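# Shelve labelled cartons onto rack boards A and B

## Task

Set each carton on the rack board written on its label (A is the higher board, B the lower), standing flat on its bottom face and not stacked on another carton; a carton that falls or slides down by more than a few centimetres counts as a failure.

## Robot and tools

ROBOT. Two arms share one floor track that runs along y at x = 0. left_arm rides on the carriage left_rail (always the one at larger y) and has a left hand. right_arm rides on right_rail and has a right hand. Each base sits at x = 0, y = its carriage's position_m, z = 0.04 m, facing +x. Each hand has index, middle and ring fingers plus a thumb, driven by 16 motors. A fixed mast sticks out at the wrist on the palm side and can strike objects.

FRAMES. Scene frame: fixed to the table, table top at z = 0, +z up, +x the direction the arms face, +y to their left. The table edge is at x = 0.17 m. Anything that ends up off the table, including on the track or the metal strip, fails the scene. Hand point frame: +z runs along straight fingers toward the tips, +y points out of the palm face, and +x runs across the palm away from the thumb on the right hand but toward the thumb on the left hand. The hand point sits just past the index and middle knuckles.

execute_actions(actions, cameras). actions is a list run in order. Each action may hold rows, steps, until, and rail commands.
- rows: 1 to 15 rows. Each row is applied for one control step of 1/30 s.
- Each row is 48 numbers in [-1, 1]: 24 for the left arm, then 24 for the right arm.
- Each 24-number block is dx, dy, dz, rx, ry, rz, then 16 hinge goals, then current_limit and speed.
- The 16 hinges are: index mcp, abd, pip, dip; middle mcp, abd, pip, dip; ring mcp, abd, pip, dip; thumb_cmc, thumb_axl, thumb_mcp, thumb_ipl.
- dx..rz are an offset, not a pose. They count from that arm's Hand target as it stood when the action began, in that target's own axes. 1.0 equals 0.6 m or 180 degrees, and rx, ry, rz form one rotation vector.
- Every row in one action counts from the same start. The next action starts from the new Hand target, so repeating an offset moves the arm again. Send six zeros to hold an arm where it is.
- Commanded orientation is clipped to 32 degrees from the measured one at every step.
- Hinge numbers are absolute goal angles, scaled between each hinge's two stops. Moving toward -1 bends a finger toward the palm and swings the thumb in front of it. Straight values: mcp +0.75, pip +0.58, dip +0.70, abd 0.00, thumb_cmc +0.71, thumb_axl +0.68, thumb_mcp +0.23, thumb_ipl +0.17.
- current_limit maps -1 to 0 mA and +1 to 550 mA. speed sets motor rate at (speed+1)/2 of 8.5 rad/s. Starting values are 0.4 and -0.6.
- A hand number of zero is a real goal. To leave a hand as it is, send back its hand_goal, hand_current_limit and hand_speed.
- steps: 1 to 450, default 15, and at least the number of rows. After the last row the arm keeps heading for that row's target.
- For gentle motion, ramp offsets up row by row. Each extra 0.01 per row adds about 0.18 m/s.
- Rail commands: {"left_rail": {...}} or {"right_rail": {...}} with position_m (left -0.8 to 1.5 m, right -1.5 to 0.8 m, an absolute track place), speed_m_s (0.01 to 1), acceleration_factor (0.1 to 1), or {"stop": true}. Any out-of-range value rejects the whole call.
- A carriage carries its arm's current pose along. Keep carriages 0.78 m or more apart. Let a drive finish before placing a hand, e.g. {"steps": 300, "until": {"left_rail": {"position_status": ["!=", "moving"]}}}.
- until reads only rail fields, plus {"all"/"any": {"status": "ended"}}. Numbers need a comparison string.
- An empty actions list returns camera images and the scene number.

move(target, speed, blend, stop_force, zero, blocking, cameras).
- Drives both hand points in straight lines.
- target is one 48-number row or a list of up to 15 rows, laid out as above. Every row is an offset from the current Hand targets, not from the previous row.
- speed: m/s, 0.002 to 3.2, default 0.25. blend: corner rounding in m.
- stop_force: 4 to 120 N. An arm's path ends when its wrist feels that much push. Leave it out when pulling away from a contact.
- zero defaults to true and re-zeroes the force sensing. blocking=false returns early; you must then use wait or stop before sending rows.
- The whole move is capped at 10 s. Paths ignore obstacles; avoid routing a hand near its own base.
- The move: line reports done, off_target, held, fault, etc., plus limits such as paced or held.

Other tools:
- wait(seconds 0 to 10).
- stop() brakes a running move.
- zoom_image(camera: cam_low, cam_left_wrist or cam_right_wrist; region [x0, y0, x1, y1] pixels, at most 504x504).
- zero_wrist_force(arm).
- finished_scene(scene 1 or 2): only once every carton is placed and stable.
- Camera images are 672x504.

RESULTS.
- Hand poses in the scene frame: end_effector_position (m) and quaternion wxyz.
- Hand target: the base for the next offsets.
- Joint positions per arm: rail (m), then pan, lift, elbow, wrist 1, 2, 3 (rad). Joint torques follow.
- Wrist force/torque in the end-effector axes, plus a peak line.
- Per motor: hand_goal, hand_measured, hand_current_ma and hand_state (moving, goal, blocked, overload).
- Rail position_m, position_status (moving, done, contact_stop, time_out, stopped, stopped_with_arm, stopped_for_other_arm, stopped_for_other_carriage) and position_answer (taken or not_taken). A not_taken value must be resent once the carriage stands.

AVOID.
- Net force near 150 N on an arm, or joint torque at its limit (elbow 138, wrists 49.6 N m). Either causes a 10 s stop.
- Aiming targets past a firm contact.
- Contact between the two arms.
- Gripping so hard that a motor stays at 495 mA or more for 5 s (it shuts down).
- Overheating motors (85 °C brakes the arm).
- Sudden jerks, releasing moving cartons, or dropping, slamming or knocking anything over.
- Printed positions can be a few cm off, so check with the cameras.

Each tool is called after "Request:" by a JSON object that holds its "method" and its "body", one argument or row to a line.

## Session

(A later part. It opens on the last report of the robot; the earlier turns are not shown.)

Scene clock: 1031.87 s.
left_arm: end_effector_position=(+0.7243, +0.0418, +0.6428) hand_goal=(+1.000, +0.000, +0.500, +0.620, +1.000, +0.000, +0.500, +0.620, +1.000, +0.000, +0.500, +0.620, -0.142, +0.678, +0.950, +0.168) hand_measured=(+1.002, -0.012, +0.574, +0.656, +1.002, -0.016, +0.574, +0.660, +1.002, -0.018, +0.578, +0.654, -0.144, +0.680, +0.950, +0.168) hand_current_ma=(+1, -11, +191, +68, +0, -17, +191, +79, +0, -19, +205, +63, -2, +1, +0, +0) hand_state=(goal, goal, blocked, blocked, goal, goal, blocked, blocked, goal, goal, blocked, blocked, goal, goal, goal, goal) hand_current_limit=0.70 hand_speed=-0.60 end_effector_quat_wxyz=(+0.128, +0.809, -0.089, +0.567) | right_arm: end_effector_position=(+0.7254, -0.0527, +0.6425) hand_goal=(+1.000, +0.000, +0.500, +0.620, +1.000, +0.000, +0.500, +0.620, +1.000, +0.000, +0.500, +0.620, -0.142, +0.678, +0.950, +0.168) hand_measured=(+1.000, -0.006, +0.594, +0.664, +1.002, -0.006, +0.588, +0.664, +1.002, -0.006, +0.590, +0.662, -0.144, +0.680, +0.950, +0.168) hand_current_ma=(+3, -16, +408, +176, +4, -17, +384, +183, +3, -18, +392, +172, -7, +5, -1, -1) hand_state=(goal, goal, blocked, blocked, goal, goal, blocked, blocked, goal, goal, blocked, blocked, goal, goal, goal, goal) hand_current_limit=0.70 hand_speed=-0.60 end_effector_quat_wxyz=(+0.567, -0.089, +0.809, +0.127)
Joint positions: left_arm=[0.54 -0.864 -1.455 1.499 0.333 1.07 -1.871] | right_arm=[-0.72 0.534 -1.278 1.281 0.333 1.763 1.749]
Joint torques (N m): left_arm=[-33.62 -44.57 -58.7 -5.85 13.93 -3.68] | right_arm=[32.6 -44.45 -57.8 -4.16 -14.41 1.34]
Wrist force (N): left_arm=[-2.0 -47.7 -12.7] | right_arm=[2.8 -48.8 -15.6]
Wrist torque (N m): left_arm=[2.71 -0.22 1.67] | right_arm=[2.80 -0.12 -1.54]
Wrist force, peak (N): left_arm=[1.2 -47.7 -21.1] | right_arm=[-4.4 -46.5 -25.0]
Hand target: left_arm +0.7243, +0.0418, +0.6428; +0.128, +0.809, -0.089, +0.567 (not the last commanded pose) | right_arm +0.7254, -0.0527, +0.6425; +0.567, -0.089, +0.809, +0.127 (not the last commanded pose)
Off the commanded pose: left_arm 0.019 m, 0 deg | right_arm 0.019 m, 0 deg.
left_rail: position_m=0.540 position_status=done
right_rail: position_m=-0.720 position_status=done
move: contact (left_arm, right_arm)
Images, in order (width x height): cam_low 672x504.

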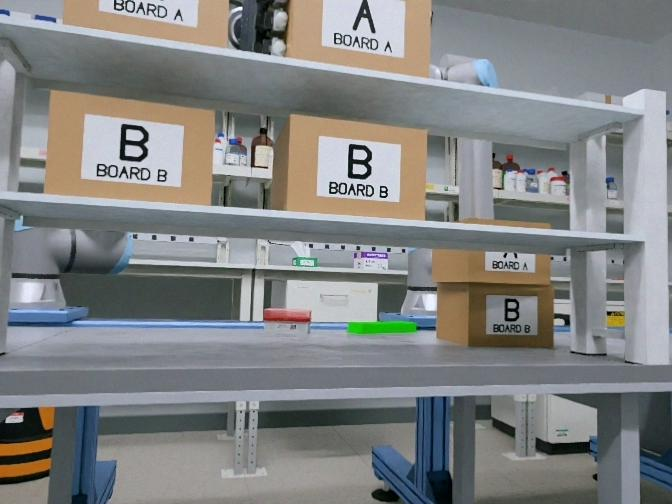

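Request:
{"method": "move", "body": {
  "target": [
    [-0.0063,-0.0007,0.0022,0,0,0,1,0,0.5,0.62,1,0,0.5,0.62,1,0,0.5,0.62,-0.143,0.678,0.95,0.168,0.7,-0.6,0.0063,-0.0007,0.0022,0,0,0,1,0,0.5,0.62,1,0,0.5,0.62,1,0,0.5,0.62,-0.143,0.678,0.95,0.168,0.7,-0.6]
  ],
  "speed": 0.01,
  "stop_force": 22,
  "cameras": ["cam_low","cam_left_wrist","cam_right_wrist"]
}}

Scene clock: 1038.13 s.
left_arm: end_effector_position=(+0.7243, +0.0419, +0.6411) hand_goal=(+1.000, +0.000, +0.500, +0.620, +1.000, +0.000, +0.500, +0.620, +1.000, +0.000, +0.500, +0.620, -0.142, +0.678, +0.950, +0.168) hand_measured=(+1.002, -0.002, +0.574, +0.656, +1.002, -0.006, +0.574, +0.660, +1.002, -0.008, +0.578, +0.654, -0.144, +0.680, +0.950, +0.168) hand_current_ma=(+1, -1, +191, +68, +0, -5, +191, +79, +0, -6, +205, +63, -2, +1, +0, +0) hand_state=(goal, goal, blocked, blocked, goal, goal, blocked, blocked, goal, goal, blocked, blocked, goal, goal, goal, goal) hand_current_limit=0.70 hand_speed=-0.60 end_effector_quat_wxyz=(+0.128, +0.809, -0.089, +0.567) | right_arm: end_effector_position=(+0.7254, -0.0526, +0.6405) hand_goal=(+1.000, +0.000, +0.500, +0.620, +1.000, +0.000, +0.500, +0.620, +1.000, +0.000, +0.500, +0.620, -0.142, +0.678, +0.950, +0.168) hand_measured=(+1.000, +0.002, +0.594, +0.664, +1.002, +0.004, +0.588, +0.664, +1.002, +0.004, +0.590, +0.662, -0.144, +0.680, +0.950, +0.168) hand_current_ma=(+3, +8, +408, +176, +4, +8, +384, +183, +3, +8, +392, +172, -7, +5, -1, -1) hand_state=(goal, goal, blocked, blocked, goal, goal, blocked, blocked, goal, goal, blocked, blocked, goal, goal, goal, goal) hand_current_limit=0.70 hand_speed=-0.60 end_effector_quat_wxyz=(+0.567, -0.089, +0.809, +0.128)
Joint positions: left_arm=[0.54 -0.864 -1.455 1.503 0.33 1.07 -1.871] | right_arm=[-0.72 0.534 -1.278 1.285 0.329 1.763 1.749]
Joint torques (N m): left_arm=[-32.66 -21.04 -52.75 -5.8 14.01 -2.62] | right_arm=[34.23 -37.47 -47.93 -3.32 -13.96 1.2]
Wrist force (N): left_arm=[6.6 -45.7 -25.5] | right_arm=[-8.5 -46.9 -27.2]
Wrist torque (N m): left_arm=[3.67 -0.87 2.15] | right_arm=[3.81 0.50 -2.28]
Wrist force, peak (N): left_arm=[17.4 -47.3 -29.3] | right_arm=[-16.1 -48.2 -32.7]
Hand target: left_arm +0.7243, +0.0419, +0.6411; +0.128, +0.809, -0.089, +0.567 (not the last commanded pose) | right_arm +0.7254, -0.0526, +0.6405; +0.567, -0.089, +0.809, +0.128 (not the last commanded pose)
Off the commanded pose: left_arm 0.002 m, 0 deg | right_arm 0.002 m, 0 deg.
left_rail: position_m=0.540 position_status=done
right_rail: position_m=-0.720 position_status=done
move: contact (left_arm, right_arm)

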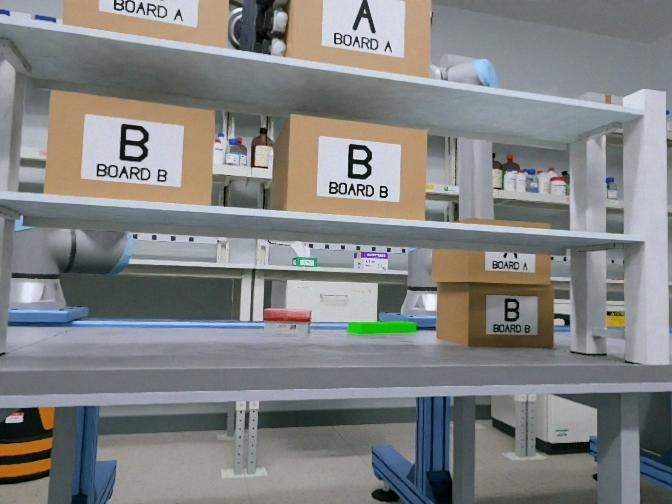

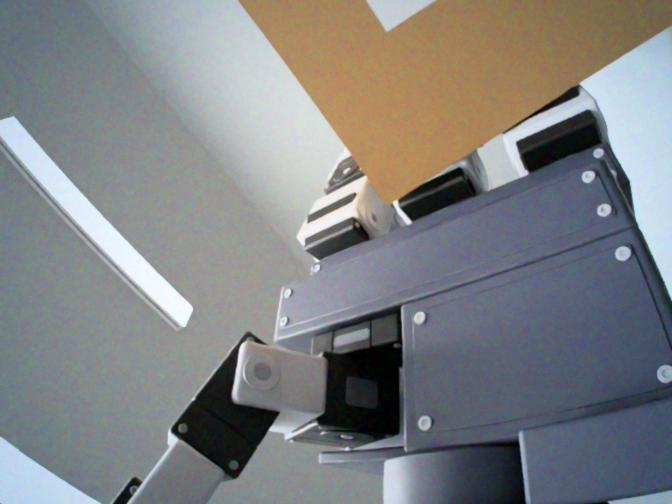

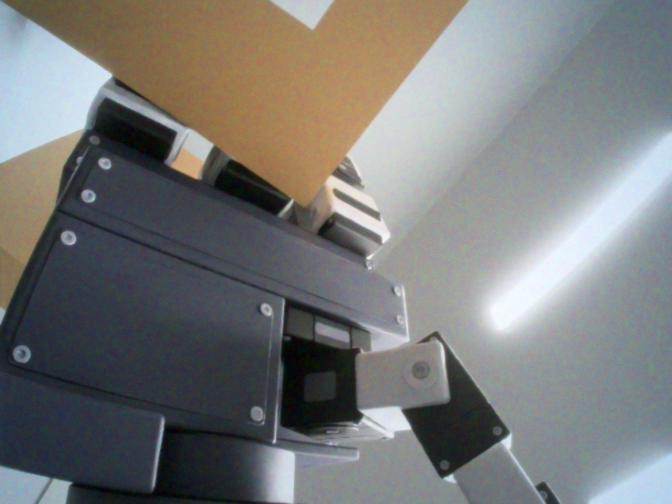

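Request:
{"method": "move", "body": {
  "target": [
    [0,-0.04755,-0.01545,0,0,0,1,0,0.5,0.62,1,0,0.5,0.62,1,0,0.5,0.62,-0.143,0.678,0.95,0.168,0.7,-0.6,0,-0.04755,-0.01545,0,0,0,1,0,0.5,0.62,1,0,0.5,0.62,1,0,0.5,0.62,-0.143,0.678,0.95,0.168,0.7,-0.6]
  ],
  "speed": 0.03,
  "cameras": ["cam_low","cam_left_wrist","cam_right_wrist"]
}}

Scene clock: 1049.67 s.
left_arm: end_effector_position=(+0.7243, +0.0716, +0.6411) hand_goal=(+1.000, +0.000, +0.500, +0.620, +1.000, +0.000, +0.500, +0.620, +1.000, +0.000, +0.500, +0.620, -0.142, +0.678, +0.950, +0.168) hand_measured=(+1.000, -0.002, +0.502, +0.622, +1.000, -0.006, +0.502, +0.624, +1.000, -0.006, +0.502, +0.622, -0.144, +0.680, +0.950, +0.168) hand_current_ma=(+0, +0, +1, +1, +0, -3, +2, +2, +0, -4, +2, +2, -2, +1, +0, +0) hand_state=(goal, goal, goal, goal, goal, goal, goal, goal, goal, goal, goal, goal, goal, goal, goal, goal) hand_current_limit=0.70 hand_speed=-0.60 end_effector_quat_wxyz=(+0.128, +0.809, -0.089, +0.567) | right_arm: end_effector_position=(+0.7253, -0.0824, +0.6405) hand_goal=(+1.000, +0.000, +0.500, +0.620, +1.000, +0.000, +0.500, +0.620, +1.000, +0.000, +0.500, +0.620, -0.142, +0.678, +0.950, +0.168) hand_measured=(+1.000, -0.002, +0.502, +0.622, +1.000, -0.002, +0.502, +0.622, +1.000, -0.002, +0.504, +0.624, -0.144, +0.680, +0.950, +0.168) hand_current_ma=(+0, -2, +9, +8, +0, -2, +7, +8, +0, -3, +9, +9, -7, +5, -1, -1) hand_state=(goal, goal, goal, goal, goal, goal, goal, goal, goal, goal, goal, goal, goal, goal, goal, goal) hand_current_limit=0.70 hand_speed=-0.60 end_effector_quat_wxyz=(+0.567, -0.089, +0.809, +0.128)
Joint positions: left_arm=[0.54 -0.83 -1.483 1.533 0.321 1.101 -1.857] | right_arm=[-0.72 0.497 -1.314 1.332 0.317 1.728 1.737]
Joint torques (N m): left_arm=[20.57 -67.75 -28.97 -3.95 3.15 4.12] | right_arm=[-16.56 -87.49 -37.31 -3.36 -1.8 -2.67]
Wrist force (N): left_arm=[1.1 0.6 1.7] | right_arm=[1.2 0.4 -0.1]
Wrist torque (N m): left_arm=[0.10 -0.04 -0.05] | right_arm=[0.18 -0.22 0.18]
Wrist force, peak (N): left_arm=[6.8 -45.9 -25.7] | right_arm=[-8.8 -47.5 -27.7]
Hand target: left_arm +0.7243, +0.0718, +0.6411; +0.128, +0.809, -0.089, +0.567 | right_arm +0.7253, -0.0826, +0.6405; +0.567, -0.089, +0.809, +0.128
Off the commanded pose: left_arm 0.000 m, 0 deg | right_arm 0.000 m, 0 deg.
left_rail: position_m=0.540 position_status=done
right_rail: position_m=-0.720 position_status=done
move: done

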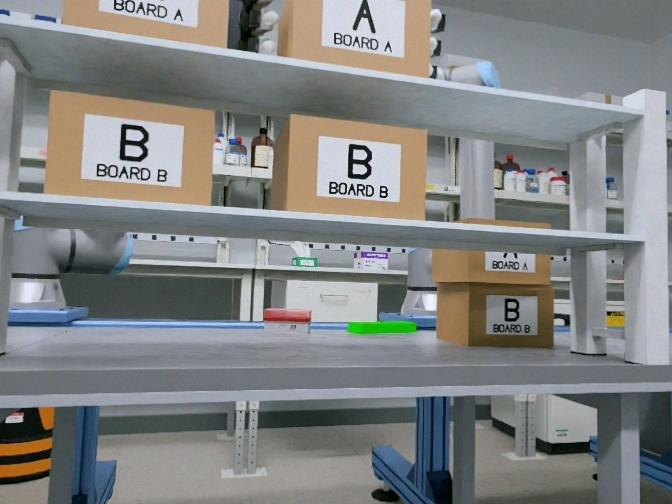

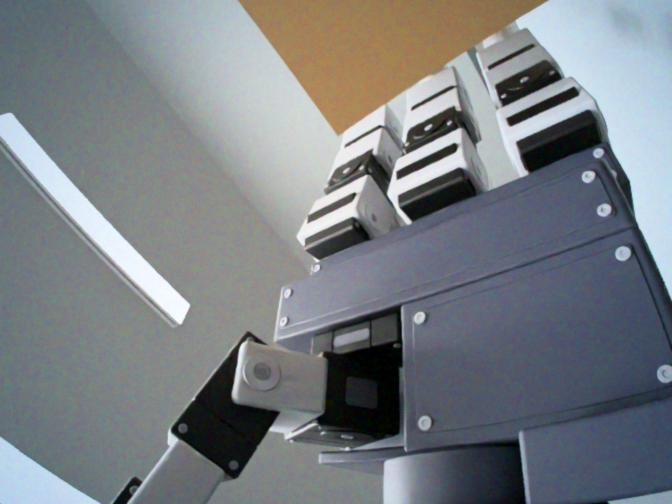

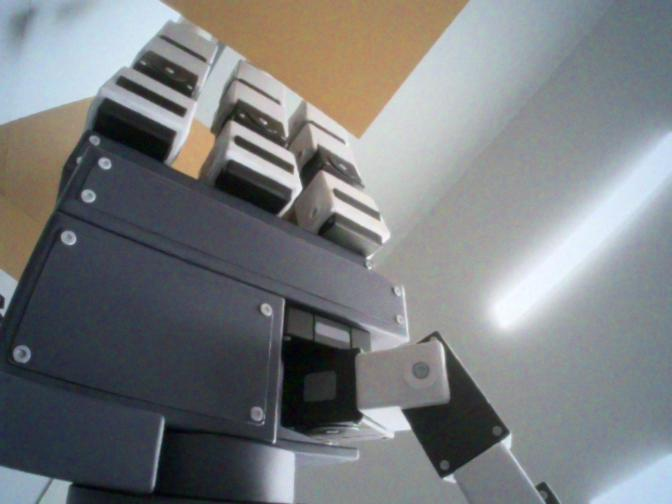

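Request:
{"method": "move", "body": {
  "target": [
    [-0.1421,0.1342,-0.413,0,0,0,1,0,0.5,0.62,1,0,0.5,0.62,1,0,0.5,0.62,-0.143,0.678,0.95,0.168,0.7,-0.6,0.1421,0.1342,-0.413,0,0,0,1,0,0.5,0.62,1,0,0.5,0.62,1,0,0.5,0.62,-0.143,0.678,0.95,0.168,0.7,-0.6],
    [-0.2688,0.0603,-0.4445,0,0,0,1,0,0.5,0.62,1,0,0.5,0.62,1,0,0.5,0.62,-0.143,0.678,0.95,0.168,0.7,-0.6,0.2686,-0.2397,-0.5439,0,0,0,1,0,0.5,0.62,1,0,0.5,0.62,1,0,0.5,0.62,-0.143,0.678,0.95,0.168,0.7,-0.6]
  ],
  "speed": [0.09, 0.12],
  "blend": [0.02, 0],
  "cameras": ["cam_low"]
}}

Scene clock: 1062.83 s.
left_arm: end_effector_position=(+0.4203, +0.1195, +0.5796) hand_goal=(+1.000, +0.000, +0.500, +0.620, +1.000, +0.000, +0.500, +0.620, +1.000, +0.000, +0.500, +0.620, -0.142, +0.678, +0.950, +0.168) hand_measured=(+1.000, -0.002, +0.502, +0.622, +1.000, -0.006, +0.502, +0.624, +1.000, -0.006, +0.502, +0.622, -0.144, +0.680, +0.950, +0.168) hand_current_ma=(+0, +0, +1, +1, +0, -3, +2, +2, +0, -4, +2, +2, -2, +1, +0, +0) hand_state=(goal, goal, goal, goal, goal, goal, goal, goal, goal, goal, goal, goal, goal, goal, goal, goal) hand_current_limit=0.70 hand_speed=-0.60 end_effector_quat_wxyz=(+0.128, +0.809, -0.089, +0.567) | right_arm: end_effector_position=(+0.4199, -0.3194, +0.5795) hand_goal=(+1.000, +0.000, +0.500, +0.620, +1.000, +0.000, +0.500, +0.620, +1.000, +0.000, +0.500, +0.620, -0.142, +0.678, +0.950, +0.168) hand_measured=(+1.000, -0.002, +0.502, +0.622, +1.000, -0.002, +0.502, +0.622, +1.000, -0.002, +0.502, +0.624, -0.144, +0.680, +0.950, +0.168) hand_current_ma=(+0, -3, +8, +8, +0, -3, +7, +8, +0, -3, +9, +9, -7, +5, -1, -1) hand_state=(goal, goal, goal, goal, goal, goal, goal, goal, goal, goal, goal, goal, goal, goal, goal, goal) hand_current_limit=0.70 hand_speed=-0.60 end_effector_quat_wxyz=(+0.567, -0.089, +0.809, +0.127)
Joint positions: left_arm=[0.54 -1.418 -1.907 2.036 0.505 0.578 -2.234] | right_arm=[-0.72 0.283 -2.002 2.063 0.269 1.526 1.667]
Joint torques (N m): left_arm=[-11.22 -27.71 -29.29 -1.65 -4.25 -2.81] | right_arm=[-16.51 -30.31 -37.84 1.23 -1.87 -2.22]
Wrist force (N): left_arm=[1.1 0.0 1.5] | right_arm=[0.8 0.8 -0.1]
Wrist torque (N m): left_arm=[0.05 -0.03 0.12] | right_arm=[0.23 -0.16 0.12]
Wrist force, peak (N): left_arm=[2.0 0.2 2.1] | right_arm=[1.2 1.7 -0.9]
Hand target: left_arm +0.4203, +0.1195, +0.5796; +0.128, +0.809, -0.089, +0.567 | right_arm +0.4199, -0.3195, +0.5795; +0.567, -0.089, +0.809, +0.128
Off the commanded pose: left_arm 0.000 m, 0 deg | right_arm 0.000 m, 0 deg.
left_rail: position_m=0.540 position_status=done
right_rail: position_m=-0.720 position_status=done
move: done
Images, in order (width x height): cam_low 672x504.

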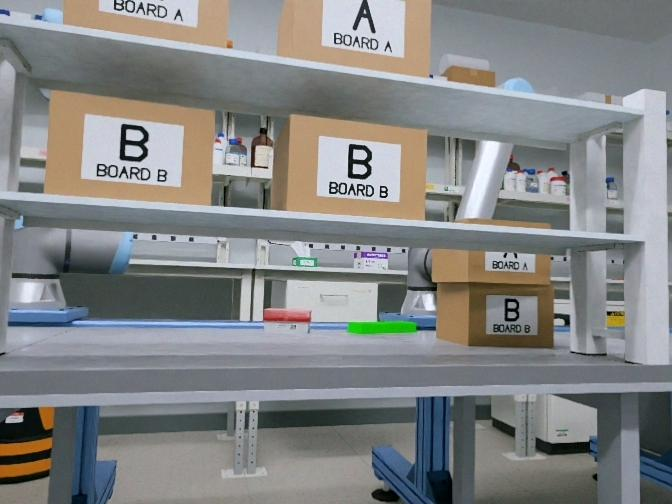

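Request:
{"method": "execute_actions", "body": {
  "actions": [
    {"left_rail":{"position_m":0.97,"speed_m_s":0.4,"acceleration_factor":0.5},"steps":150,"until":{"left_rail":{"position_status":["!=","moving"]}}},
    {"steps":45}
  ]
}}

Request:
{"method": "execute_actions", "body": {
  "actions": [
    {"right_rail":{"position_m":-0.29,"speed_m_s":0.4,"acceleration_factor":0.5},"steps":150,"until":{"right_rail":{"position_status":["!=","moving"]}}}
  ],
  "cameras": ["all"]
}}

Scene clock: 1069.80 s.
left_arm: end_effector_position=(+0.4203, +0.5495, +0.5796) hand_goal=(+1.000, +0.000, +0.500, +0.620, +1.000, +0.000, +0.500, +0.620, +1.000, +0.000, +0.500, +0.620, -0.142, +0.678, +0.950, +0.168) hand_measured=(+1.000, -0.002, +0.502, +0.622, +1.000, -0.006, +0.502, +0.624, +1.000, -0.006, +0.502, +0.622, -0.144, +0.680, +0.950, +0.168) hand_current_ma=(+0, -1, +1, +1, +0, -3, +1, +2, +0, -4, +1, +2, -2, +1, +0, +0) hand_state=(goal, goal, goal, goal, goal, goal, goal, goal, goal, goal, goal, goal, goal, goal, goal, goal) hand_current_limit=0.70 hand_speed=-0.60 end_effector_quat_wxyz=(+0.128, +0.809, -0.089, +0.567) | right_arm: end_effector_position=(+0.4199, -0.3195, +0.5795) hand_goal=(+1.000, +0.000, +0.500, +0.620, +1.000, +0.000, +0.500, +0.620, +1.000, +0.000, +0.500, +0.620, -0.142, +0.678, +0.950, +0.168) hand_measured=(+1.000, -0.002, +0.502, +0.622, +1.000, -0.002, +0.502, +0.622, +1.000, -0.002, +0.502, +0.624, -0.144, +0.680, +0.950, +0.168) hand_current_ma=(+0, -3, +8, +8, +0, -3, +7, +8, +0, -3, +9, +9, -7, +5, -1, -1) hand_state=(goal, goal, goal, goal, goal, goal, goal, goal, goal, goal, goal, goal, goal, goal, goal, goal) hand_current_limit=0.70 hand_speed=-0.60 end_effector_quat_wxyz=(+0.567, -0.089, +0.809, +0.128)
Joint positions: left_arm=[0.97 -1.419 -1.907 2.036 0.505 0.578 -2.234] | right_arm=[-0.72 0.282 -2.002 2.063 0.269 1.525 1.667]
Joint torques (N m): left_arm=[10.78 8.89 -38.9 3.51 -2.76 -3] | right_arm=[-16.77 -27.49 -37.45 1.25 -2.09 -2.53]
Wrist force (N): left_arm=[1.4 0.5 1.0] | right_arm=[1.2 0.7 -0.1]
Wrist torque (N m): left_arm=[0.15 -0.08 0.12] | right_arm=[0.23 -0.21 0.16]
Wrist force, peak (N): left_arm=[2.1 0.8 1.9] | right_arm=[1.6 0.8 -0.2]
Hand target: left_arm +0.4203, +0.5495, +0.5796; +0.128, +0.809, -0.089, +0.567 | right_arm +0.4199, -0.3195, +0.5795; +0.567, -0.089, +0.809, +0.128
Off the commanded pose: left_arm 0.000 m, 0 deg | right_arm 0.000 m, 0 deg.
left_rail: position_m=0.970 speed_m_s=0.40 position_status=done
right_rail: position_m=-0.720 position_status=done

Scene clock: 1072.17 s.
left_arm: end_effector_position=(+0.4203, +0.5495, +0.5796) hand_goal=(+1.000, +0.000, +0.500, +0.620, +1.000, +0.000, +0.500, +0.620, +1.000, +0.000, +0.500, +0.620, -0.142, +0.678, +0.950, +0.168) hand_measured=(+1.000, -0.002, +0.502, +0.622, +1.000, -0.006, +0.502, +0.624, +1.000, -0.006, +0.502, +0.622, -0.144, +0.680, +0.950, +0.168) hand_current_ma=(+0, -1, +1, +1, +0, -3, +1, +2, +0, -4, +1, +2, -2, +1, +0, +0) hand_state=(goal, goal, goal, goal, goal, goal, goal, goal, goal, goal, goal, goal, goal, goal, goal, goal) hand_current_limit=0.70 hand_speed=-0.60 end_effector_quat_wxyz=(+0.128, +0.809, -0.089, +0.567) | right_arm: end_effector_position=(+0.4198, +0.1105, +0.5795) hand_goal=(+1.000, +0.000, +0.500, +0.620, +1.000, +0.000, +0.500, +0.620, +1.000, +0.000, +0.500, +0.620, -0.142, +0.678, +0.950, +0.168) hand_measured=(+1.000, -0.002, +0.502, +0.622, +1.000, -0.002, +0.502, +0.622, +1.000, -0.002, +0.502, +0.622, -0.144, +0.680, +0.950, +0.168) hand_current_ma=(+0, -3, +8, +8, +0, -3, +7, +7, +0, -3, +8, +9, -7, +5, -1, -1) hand_state=(goal, goal, goal, goal, goal, goal, goal, goal, goal, goal, goal, goal, goal, goal, goal, goal) hand_current_limit=0.70 hand_speed=-0.60 end_effector_quat_wxyz=(+0.567, -0.089, +0.809, +0.128)
Joint positions: left_arm=[0.97 -1.419 -1.907 2.036 0.505 0.578 -2.234] | right_arm=[-0.29 0.282 -2.002 2.063 0.269 1.525 1.667]
Joint torques (N m): left_arm=[12.9 8.16 -45.47 4.05 -2.03 -3.14] | right_arm=[-12.15 -21.21 -45.1 -0.06 -0.88 -2.57]
Wrist force (N): left_arm=[1.3 0.3 1.3] | right_arm=[1.1 1.1 0.2]
Wrist torque (N m): left_arm=[0.09 -0.05 0.12] | right_arm=[0.24 -0.22 0.16]
Wrist force, peak (N): left_arm=[2.0 -0.5 1.7] | right_arm=[1.0 1.4 0.6]
Hand target: left_arm +0.4203, +0.5495, +0.5796; +0.128, +0.809, -0.089, +0.567 | right_arm +0.4199, +0.1105, +0.5795; +0.567, -0.089, +0.809, +0.128
Off the commanded pose: left_arm 0.000 m, 0 deg | right_arm 0.000 m, 0 deg.
left_rail: position_m=0.970 speed_m_s=0.40 position_status=done
right_rail: position_m=-0.290 speed_m_s=0.40 position_status=done

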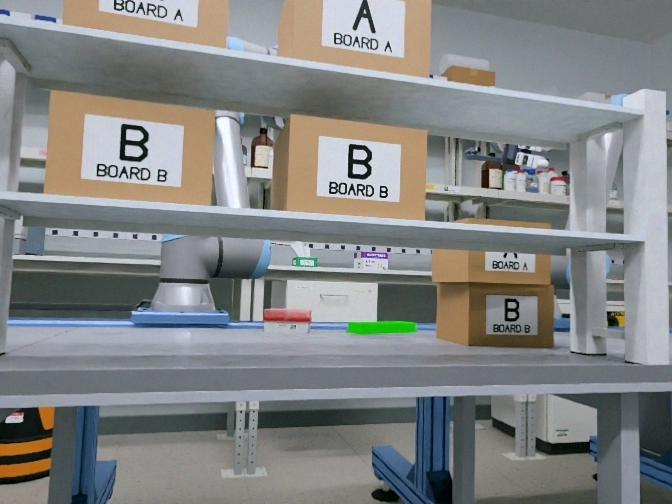

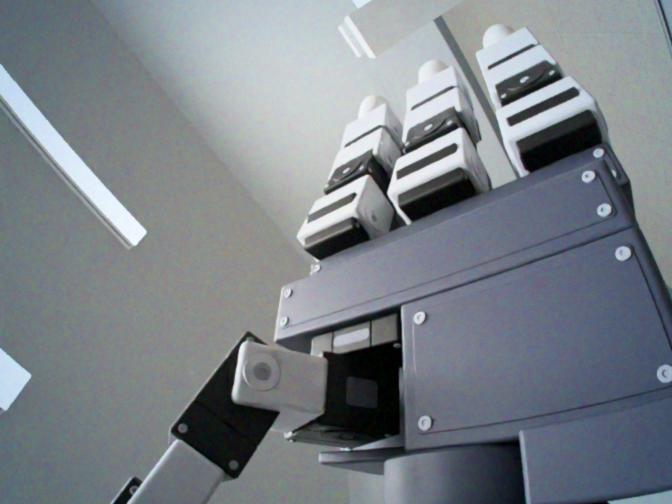

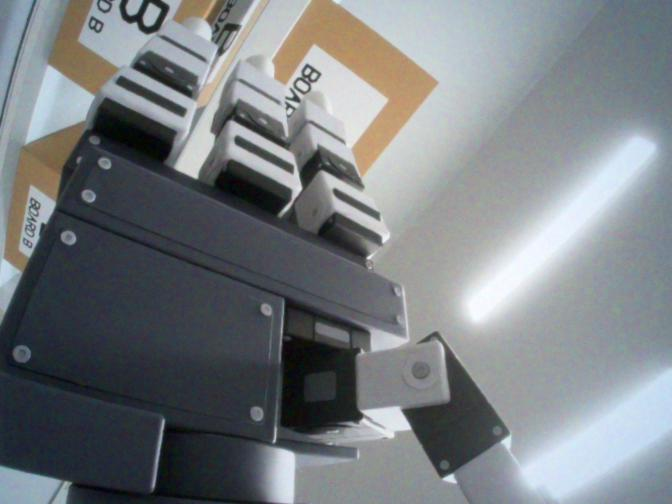

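Request:
{"method": "zoom_image", "body": {
  "camera": "cam_low",
  "region": [400, 200, 600, 360]
}}

Scaled by 2.520.

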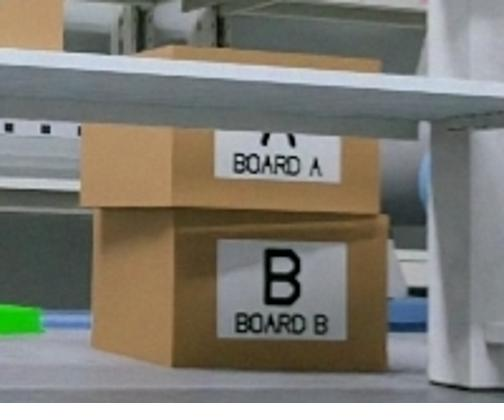

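Request:
{"method": "move", "body": {
  "target": [
    [-0.194,-0.1105,0.0676,0,0,0,1,0,0.5,0.62,1,0,0.5,0.62,1,0,0.5,0.62,-0.143,0.678,0.95,0.168,0.7,-0.6,0.1938,0.3569,0.2202,0,0,0,1,0,0.5,0.62,1,0,0.5,0.62,1,0,0.5,0.62,-0.143,0.678,0.95,0.168,0.7,-0.6],
    [-0.4446,-0.1387,0.1544,0,0,0,1,0,0.5,0.62,1,0,0.5,0.62,1,0,0.5,0.62,-0.143,0.678,0.95,0.168,0.7,-0.6,0.4444,0.3287,0.3069,0,0,0,1,0,0.5,0.62,1,0,0.5,0.62,1,0,0.5,0.62,-0.143,0.678,0.95,0.168,0.7,-0.6]
  ],
  "speed": [0.1, 0.05],
  "blend": [0.02, 0],
  "stop_force": 15,
  "cameras": ["all"]
}}

Scene clock: 1107.93 s.
left_arm: end_effector_position=(+0.4365, +0.5999, +0.2900) hand_goal=(+1.000, +0.000, +0.500, +0.620, +1.000, +0.000, +0.500, +0.620, +1.000, +0.000, +0.500, +0.620, -0.142, +0.678, +0.950, +0.168) hand_measured=(+1.000, -0.002, +0.502, +0.622, +1.000, -0.006, +0.502, +0.624, +1.000, -0.006, +0.502, +0.622, -0.144, +0.680, +0.950, +0.168) hand_current_ma=(+0, -1, +1, +1, +0, -3, +1, +2, +0, -4, +1, +2, -2, +1, +0, +0) hand_state=(goal, goal, goal, goal, goal, goal, goal, goal, goal, goal, goal, goal, goal, goal, goal, goal) hand_current_limit=0.70 hand_speed=-0.60 end_effector_quat_wxyz=(+0.128, +0.809, -0.089, +0.567) | right_arm: end_effector_position=(+0.4370, +0.3550, +0.2900) hand_goal=(+1.000, +0.000, +0.500, +0.620, +1.000, +0.000, +0.500, +0.620, +1.000, +0.000, +0.500, +0.620, -0.142, +0.678, +0.950, +0.168) hand_measured=(+1.000, -0.002, +0.502, +0.622, +1.000, -0.002, +0.502, +0.622, +1.000, -0.002, +0.502, +0.622, -0.144, +0.680, +0.950, +0.168) hand_current_ma=(+0, -3, +8, +8, +0, -3, +7, +7, +0, -3, +8, +9, -7, +5, -1, -1) hand_state=(goal, goal, goal, goal, goal, goal, goal, goal, goal, goal, goal, goal, goal, goal, goal, goal) hand_current_limit=0.70 hand_speed=-0.60 end_effector_quat_wxyz=(+0.567, -0.089, +0.809, +0.128)
Joint positions: left_arm=[0.97 -1.326 -1.727 2.466 -0.179 0.655 -2.144] | right_arm=[-0.29 0.798 -1.374 2.078 -0.338 2.011 1.845]
Joint torques (N m): left_arm=[11.57 4.11 -18.8 -2.3 1.89 3.97] | right_arm=[-13.06 -36.22 -26.85 -2.91 -1.3 -2.41]
Wrist force (N): left_arm=[1.7 -0.2 1.3] | right_arm=[1.6 0.8 -0.8]
Wrist torque (N m): left_arm=[0.01 -0.12 0.03] | right_arm=[0.24 -0.32 0.12]
Wrist force, peak (N): left_arm=[2.0 0.6 1.8] | right_arm=[1.1 2.3 -0.9]
Hand target: left_arm +0.4365, +0.5999, +0.2900; +0.128, +0.809, -0.089, +0.567 | right_arm +0.4370, +0.3550, +0.2900; +0.567, -0.089, +0.809, +0.128
Off the commanded pose: left_arm 0.000 m, 0 deg | right_arm 0.000 m, 0 deg.
left_rail: position_m=0.970 speed_m_s=0.40 position_status=done
right_rail: position_m=-0.290 speed_m_s=0.40 position_status=done
move: done

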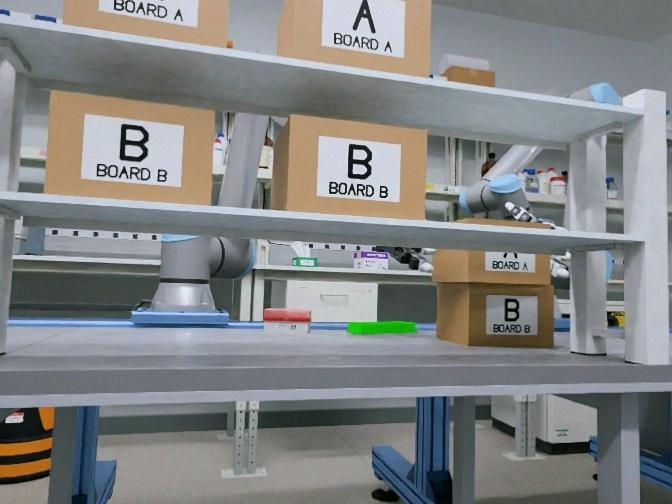

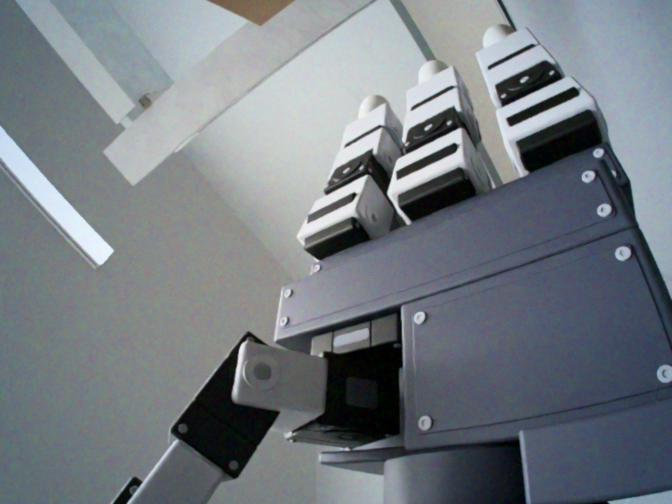

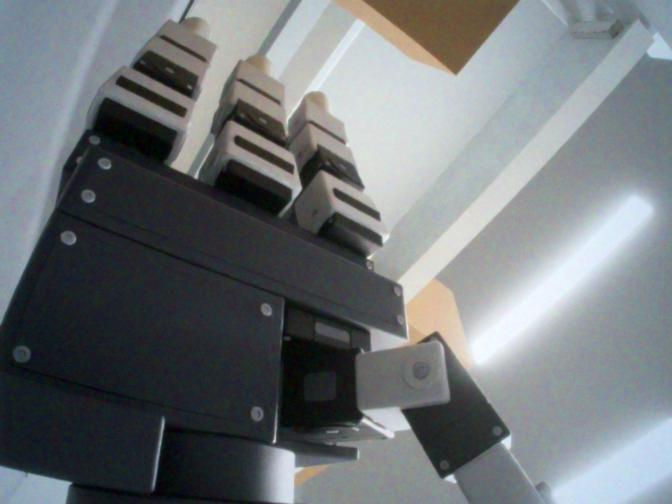

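Request:
{"method": "move", "body": {
  "target": [
    [0,0.1585,0.0515,0,0,0,1,0,0.5,0.62,1,0,0.5,0.62,1,0,0.5,0.62,-0.143,0.678,0.95,0.168,0.7,-0.6,0,0.1585,0.0515,0,0,0,1,0,0.5,0.62,1,0,0.5,0.62,1,0,0.5,0.62,-0.143,0.678,0.95,0.168,0.7,-0.6]
  ],
  "speed": 0.025,
  "stop_force": 10,
  "cameras": ["all"]
}}

Scene clock: 1118.80 s.
left_arm: end_effector_position=(+0.4366, +0.5261, +0.2900) hand_goal=(+1.000, +0.000, +0.500, +0.620, +1.000, +0.000, +0.500, +0.620, +1.000, +0.000, +0.500, +0.620, -0.142, +0.678, +0.950, +0.168) hand_measured=(+1.000, +0.002, +0.544, +0.642, +1.000, -0.002, +0.536, +0.642, +1.000, -0.002, +0.532, +0.636, -0.144, +0.680, +0.950, +0.168) hand_current_ma=(+0, +0, +86, +32, +0, -1, +68, +33, +0, -1, +56, +22, -2, +1, +0, +0) hand_state=(goal, goal, blocked, blocked, goal, goal, blocked, blocked, goal, goal, blocked, goal, goal, goal, goal, goal) hand_current_limit=0.70 hand_speed=-0.60 end_effector_quat_wxyz=(+0.128, +0.809, -0.089, +0.567) | right_arm: end_effector_position=(+0.4371, +0.4264, +0.2900) hand_goal=(+1.000, +0.000, +0.500, +0.620, +1.000, +0.000, +0.500, +0.620, +1.000, +0.000, +0.500, +0.620, -0.142, +0.678, +0.950, +0.168) hand_measured=(+1.000, +0.000, +0.526, +0.632, +1.000, +0.002, +0.530, +0.636, +1.000, +0.002, +0.538, +0.636, -0.144, +0.680, +0.950, +0.168) hand_current_ma=(+1, +1, +98, +46, +1, +5, +119, +55, +1, +4, +150, +61, -7, +5, -1, -1) hand_state=(goal, goal, blocked, goal, goal, goal, blocked, goal, goal, goal, blocked, goal, goal, goal, goal, goal) hand_current_limit=0.70 hand_speed=-0.60 end_effector_quat_wxyz=(+0.567, -0.089, +0.809, +0.128)
Joint positions: left_arm=[0.97 -1.38 -1.603 2.365 -0.162 0.61 -2.194] | right_arm=[-0.29 0.885 -1.275 1.948 -0.29 2.092 1.88]
Joint torques (N m): left_arm=[8.65 -41.43 -18.66 -2.67 3.03 3.85] | right_arm=[-14.67 -80.91 -28.93 -3.08 -2.68 -2.56]
Wrist force (N): left_arm=[2.8 -3.5 0.8] | right_arm=[1.1 -2.0 -3.0]
Wrist torque (N m): left_arm=[0.47 -0.04 0.25] | right_arm=[0.75 -0.32 -0.01]
Wrist force, peak (N): left_arm=[2.6 -9.7 -4.1] | right_arm=[0.0 -9.6 -7.2]
Hand target: left_arm +0.4366, +0.5261, +0.2900; +0.128, +0.809, -0.089, +0.567 (not the last commanded pose) | right_arm +0.4371, +0.4264, +0.2900; +0.567, -0.089, +0.809, +0.128 (not the last commanded pose)
Off the commanded pose: left_arm 0.026 m, 0 deg | right_arm 0.029 m, 0 deg.
left_rail: position_m=0.970 speed_m_s=0.40 position_status=done
right_rail: position_m=-0.290 speed_m_s=0.40 position_status=done
move: contact (left_arm, right_arm)

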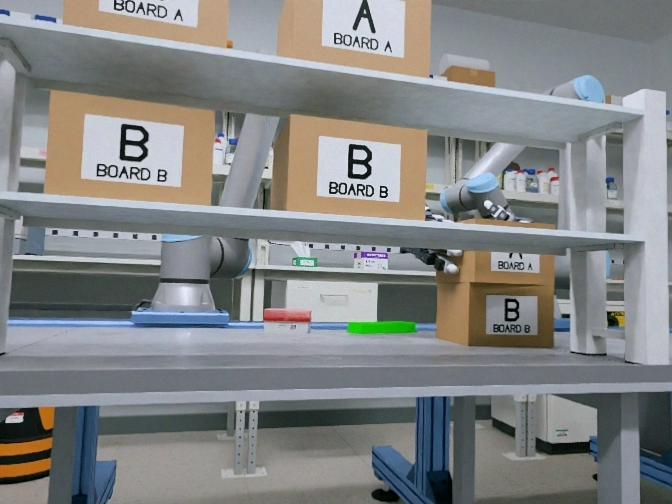

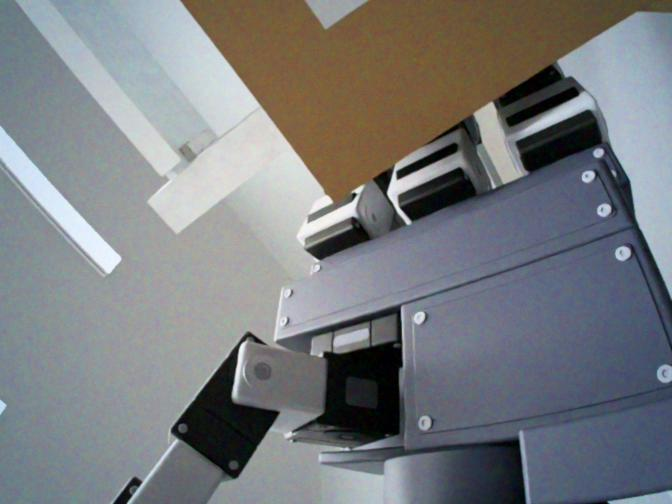

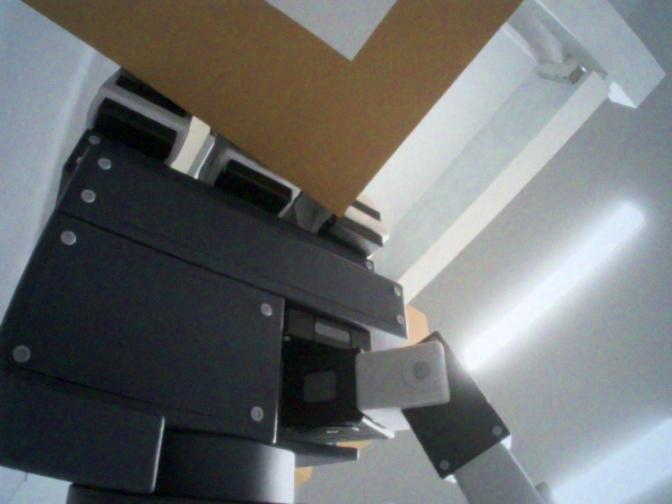

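Request:
{"method": "move", "body": {
  "target": [
    [0,0.0175,0.0057,0,0,0,1,0,0.5,0.62,1,0,0.5,0.62,1,0,0.5,0.62,-0.143,0.678,0.95,0.168,0.7,-0.6,0,0.0175,0.0057,0,0,0,1,0,0.5,0.62,1,0,0.5,0.62,1,0,0.5,0.62,-0.143,0.678,0.95,0.168,0.7,-0.6]
  ],
  "speed": 0.005,
  "stop_force": 40,
  "cameras": ["all"]
}}

Scene clock: 1126.17 s.
left_arm: end_effector_position=(+0.4367, +0.5192, +0.2899) hand_goal=(+1.000, +0.000, +0.500, +0.620, +1.000, +0.000, +0.500, +0.620, +1.000, +0.000, +0.500, +0.620, -0.142, +0.678, +0.950, +0.168) hand_measured=(+1.004, +0.008, +0.610, +0.670, +1.002, +0.006, +0.606, +0.674, +1.002, +0.006, +0.602, +0.670, -0.144, +0.680, +0.950, +0.168) hand_current_ma=(+3, +7, +328, +106, +1, +4, +316, +123, +1, +3, +301, +107, -2, +1, +0, +0) hand_state=(goal, goal, blocked, blocked, goal, goal, blocked, blocked, goal, goal, blocked, blocked, goal, goal, goal, goal) hand_current_limit=0.70 hand_speed=-0.60 end_effector_quat_wxyz=(+0.128, +0.809, -0.089, +0.567) | right_arm: end_effector_position=(+0.4371, +0.4331, +0.2899) hand_goal=(+1.000, +0.000, +0.500, +0.620, +1.000, +0.000, +0.500, +0.620, +1.000, +0.000, +0.500, +0.620, -0.142, +0.678, +0.950, +0.168) hand_measured=(+1.000, +0.002, +0.546, +0.638, +1.000, +0.004, +0.548, +0.640, +1.000, +0.004, +0.554, +0.642, -0.144, +0.680, +0.950, +0.168) hand_current_ma=(+1, +6, +187, +67, +2, +11, +196, +79, +2, +11, +222, +87, -7, +5, -1, -1) hand_state=(goal, goal, blocked, goal, goal, goal, blocked, blocked, goal, goal, blocked, blocked, goal, goal, goal, goal) hand_current_limit=0.70 hand_speed=-0.60 end_effector_quat_wxyz=(+0.567, -0.089, +0.809, +0.127)
Joint positions: left_arm=[0.97 -1.384 -1.591 2.355 -0.16 0.606 -2.198] | right_arm=[-0.29 0.892 -1.266 1.935 -0.285 2.099 1.884]
Joint torques (N m): left_arm=[-18.62 -40.02 -38.29 -9.67 14.09 4.05] | right_arm=[-3.76 -76.19 -47.08 -9.79 -11.28 -1.96]
Wrist force (N): left_arm=[6.6 -43.0 -2.3] | right_arm=[-0.2 -36.0 -25.8]
Wrist torque (N m): left_arm=[3.65 0.48 0.58] | right_arm=[3.27 0.35 -1.57]
Wrist force, peak (N): left_arm=[8.0 -48.1 -4.5] | right_arm=[-2.1 -39.3 -32.2]
Hand target: left_arm +0.4367, +0.5192, +0.2899; +0.128, +0.809, -0.089, +0.567 (not the last commanded pose) | right_arm +0.4371, +0.4331, +0.2899; +0.567, -0.089, +0.809, +0.127 (not the last commanded pose)
Off the commanded pose: left_arm 0.004 m, 0 deg | right_arm 0.004 m, 0 deg.
left_rail: position_m=0.970 speed_m_s=0.40 position_status=done
right_rail: position_m=-0.290 speed_m_s=0.40 position_status=done
move: contact (left_arm, right_arm)

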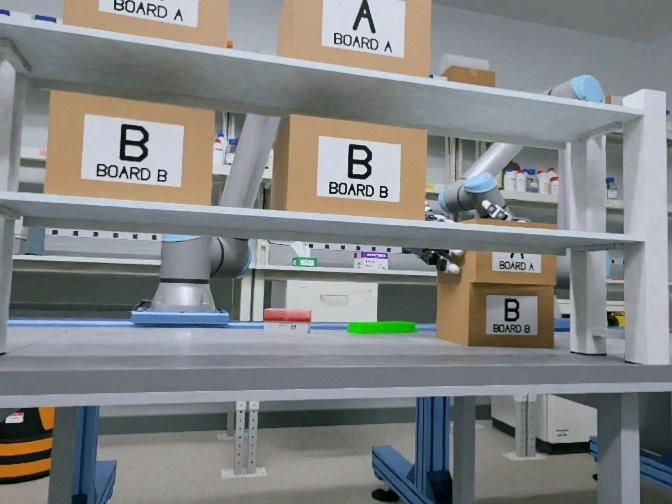

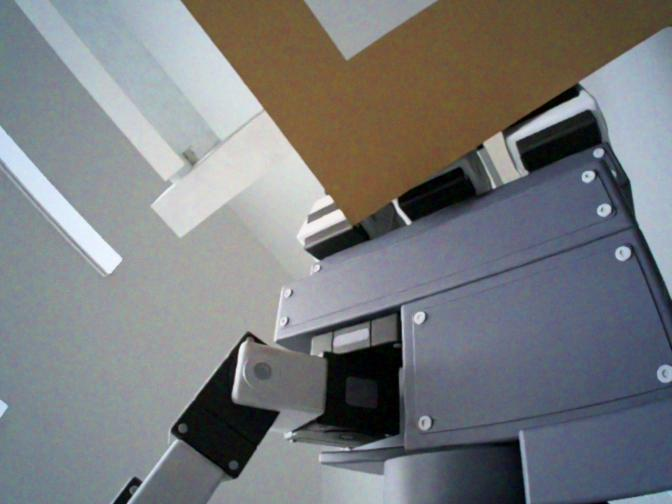

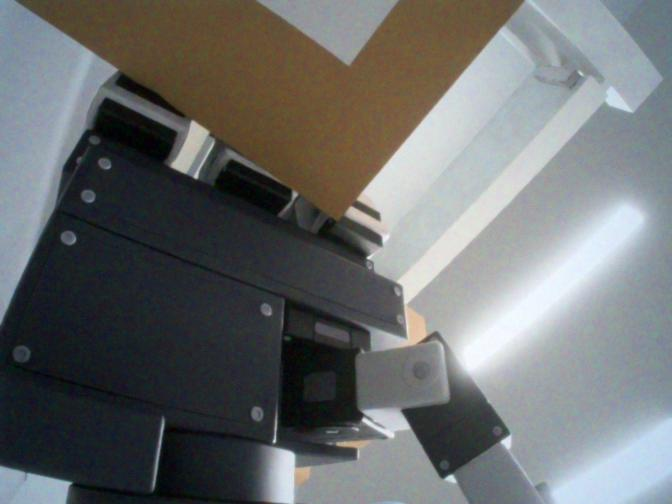

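Request:
{"method": "move", "body": {
  "target": [
    [0.09397,0.01137,-0.03227,0,0,0,1,0,0.5,0.62,1,0,0.5,0.62,1,0,0.5,0.62,-0.143,0.678,0.95,0.168,0.7,-0.6,-0.09397,0.01137,-0.03227,0,0,0,1,0,0.5,0.62,1,0,0.5,0.62,1,0,0.5,0.62,-0.143,0.678,0.95,0.168,0.7,-0.6]
  ],
  "speed": 0.04,
  "cameras": ["cam_low"]
}}

Scene clock: 1130.00 s.
left_arm: end_effector_position=(+0.4366, +0.5188, +0.3498) hand_goal=(+1.000, +0.000, +0.500, +0.620, +1.000, +0.000, +0.500, +0.620, +1.000, +0.000, +0.500, +0.620, -0.142, +0.678, +0.950, +0.168) hand_measured=(+1.004, -0.004, +0.610, +0.670, +1.002, -0.006, +0.606, +0.676, +1.002, -0.008, +0.606, +0.670, -0.144, +0.680, +0.950, +0.168) hand_current_ma=(+2, -3, +328, +106, +1, -5, +316, +125, +1, -6, +317, +107, -2, +1, +0, +0) hand_state=(goal, goal, blocked, blocked, goal, goal, blocked, blocked, goal, goal, blocked, blocked, goal, goal, goal, goal) hand_current_limit=0.70 hand_speed=-0.60 end_effector_quat_wxyz=(+0.128, +0.809, -0.089, +0.567) | right_arm: end_effector_position=(+0.4370, +0.4336, +0.3498) hand_goal=(+1.000, +0.000, +0.500, +0.620, +1.000, +0.000, +0.500, +0.620, +1.000, +0.000, +0.500, +0.620, -0.142, +0.678, +0.950, +0.168) hand_measured=(+1.000, -0.016, +0.548, +0.642, +1.000, -0.016, +0.550, +0.642, +1.000, -0.014, +0.554, +0.642, -0.144, +0.680, +0.950, +0.168) hand_current_ma=(+1, -52, +200, +86, +2, -47, +204, +81, +2, -44, +222, +87, -7, +5, -1, -1) hand_state=(goal, goal, blocked, blocked, goal, goal, blocked, blocked, goal, goal, blocked, blocked, goal, goal, goal, goal) hand_current_limit=0.70 hand_speed=-0.60 end_effector_quat_wxyz=(+0.567, -0.089, +0.809, +0.127)
Joint positions: left_arm=[0.97 -1.384 -1.676 2.296 -0.016 0.606 -2.198] | right_arm=[-0.29 0.893 -1.325 1.887 -0.177 2.1 1.884]
Joint torques (N m): left_arm=[-47.07 -40.07 -64.72 -5.95 9.84 -1.69] | right_arm=[34.21 -84.16 -77.96 -10.55 -7.59 4]
Wrist force (N): left_arm=[2.8 -53.7 -1.4] | right_arm=[16.7 -47.4 -26.7]
Wrist torque (N m): left_arm=[4.00 -0.45 0.32] | right_arm=[3.33 0.79 -0.50]
Wrist force, peak (N): left_arm=[2.1 -54.1 -1.1] | right_arm=[16.5 -47.7 -26.6]
Hand target: left_arm +0.4366, +0.5188, +0.3499; +0.128, +0.809, -0.089, +0.567 | right_arm +0.4370, +0.4336, +0.3499; +0.567, -0.089, +0.809, +0.127
Off the commanded pose: left_arm 0.000 m, 0 deg | right_arm 0.000 m, 0 deg.
left_rail: position_m=0.970 speed_m_s=0.40 position_status=done
right_rail: position_m=-0.290 speed_m_s=0.40 position_status=done
move: done
Images, in order (width x height): cam_low 672x504.

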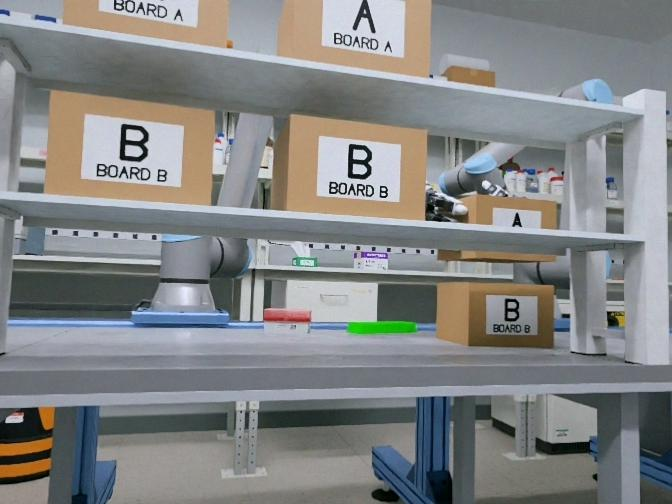

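Request:
{"method": "move", "body": {
  "target": [
    [0.2349,0.074,-0.0659,0,0,0,1,0,0.5,0.62,1,0,0.5,0.62,1,0,0.5,0.62,-0.143,0.678,0.95,0.168,0.7,-0.6,-0.2349,-0.0211,-0.0968,0,0,0,1,0,0.5,0.62,1,0,0.5,0.62,1,0,0.5,0.62,-0.143,0.678,0.95,0.168,0.7,-0.6],
    [0.5261,0.2504,-0.064,0,0,0,1,0,0.5,0.62,1,0,0.5,0.62,1,0,0.5,0.62,-0.143,0.678,0.95,0.168,0.7,-0.6,-0.5261,-0.1649,-0.199,0,0,0,1,0,0.5,0.62,1,0,0.5,0.62,1,0,0.5,0.62,-0.143,0.678,0.95,0.168,0.7,-0.6]
  ],
  "speed": 0.055,
  "blend": [0.03, 0],
  "cameras": ["cam_low"]
}}

Scene clock: 1148.23 s.
left_arm: end_effector_position=(+0.4661, +0.3879, +0.6749) hand_goal=(+1.000, +0.000, +0.500, +0.620, +1.000, +0.000, +0.500, +0.620, +1.000, +0.000, +0.500, +0.620, -0.142, +0.678, +0.950, +0.168) hand_measured=(+1.004, -0.004, +0.610, +0.670, +1.002, -0.006, +0.606, +0.676, +1.002, -0.008, +0.608, +0.670, -0.144, +0.680, +0.950, +0.168) hand_current_ma=(+3, -3, +328, +106, +2, -5, +316, +126, +1, -6, +324, +107, -2, +1, +0, +0) hand_state=(goal, goal, blocked, blocked, goal, goal, blocked, blocked, goal, goal, blocked, blocked, goal, goal, goal, goal) hand_current_limit=0.70 hand_speed=-0.60 end_effector_quat_wxyz=(+0.128, +0.809, -0.089, +0.567) | right_arm: end_effector_position=(+0.4662, +0.3026, +0.6748) hand_goal=(+1.000, +0.000, +0.500, +0.620, +1.000, +0.000, +0.500, +0.620, +1.000, +0.000, +0.500, +0.620, -0.142, +0.678, +0.950, +0.168) hand_measured=(+1.000, -0.016, +0.550, +0.642, +1.000, -0.016, +0.550, +0.642, +1.000, -0.014, +0.556, +0.642, -0.144, +0.680, +0.950, +0.168) hand_current_ma=(+2, -52, +205, +87, +2, -47, +210, +84, +2, -44, +229, +87, -7, +5, -1, -1) hand_state=(goal, goal, blocked, blocked, goal, goal, blocked, blocked, goal, goal, blocked, blocked, goal, goal, goal, goal) hand_current_limit=0.70 hand_speed=-0.60 end_effector_quat_wxyz=(+0.567, -0.089, +0.809, +0.127)
Joint positions: left_arm=[0.97 -1.374 -1.629 1.645 0.58 0.614 -2.188] | right_arm=[-0.29 0.68 -1.656 1.646 0.36 1.901 1.8]
Joint torques (N m): left_arm=[-27.82 4.69 -61.1 -6.2 17.9 2.43] | right_arm=[8.36 -46.08 -71.32 -11.64 -15.12 -1.8]
Wrist force (N): left_arm=[4.4 -60.4 -3.4] | right_arm=[17.7 -54.2 -28.2]
Wrist torque (N m): left_arm=[4.19 -0.34 0.15] | right_arm=[3.64 0.90 -0.57]
Wrist force, peak (N): left_arm=[4.4 -60.4 -3.4] | right_arm=[17.9 -54.2 -28.5]
Hand target: left_arm +0.4661, +0.3878, +0.6750; +0.128, +0.809, -0.089, +0.567 | right_arm +0.4662, +0.3025, +0.6750; +0.567, -0.089, +0.809, +0.127
Off the commanded pose: left_arm 0.000 m, 0 deg | right_arm 0.000 m, 0 deg.
left_rail: position_m=0.970 speed_m_s=0.40 position_status=done
right_rail: position_m=-0.290 speed_m_s=0.40 position_status=done
move: done
Images, in order (width x height): cam_low 672x504.

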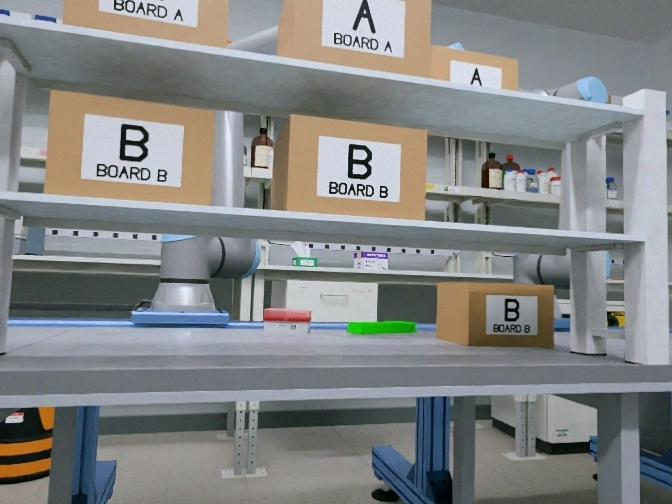

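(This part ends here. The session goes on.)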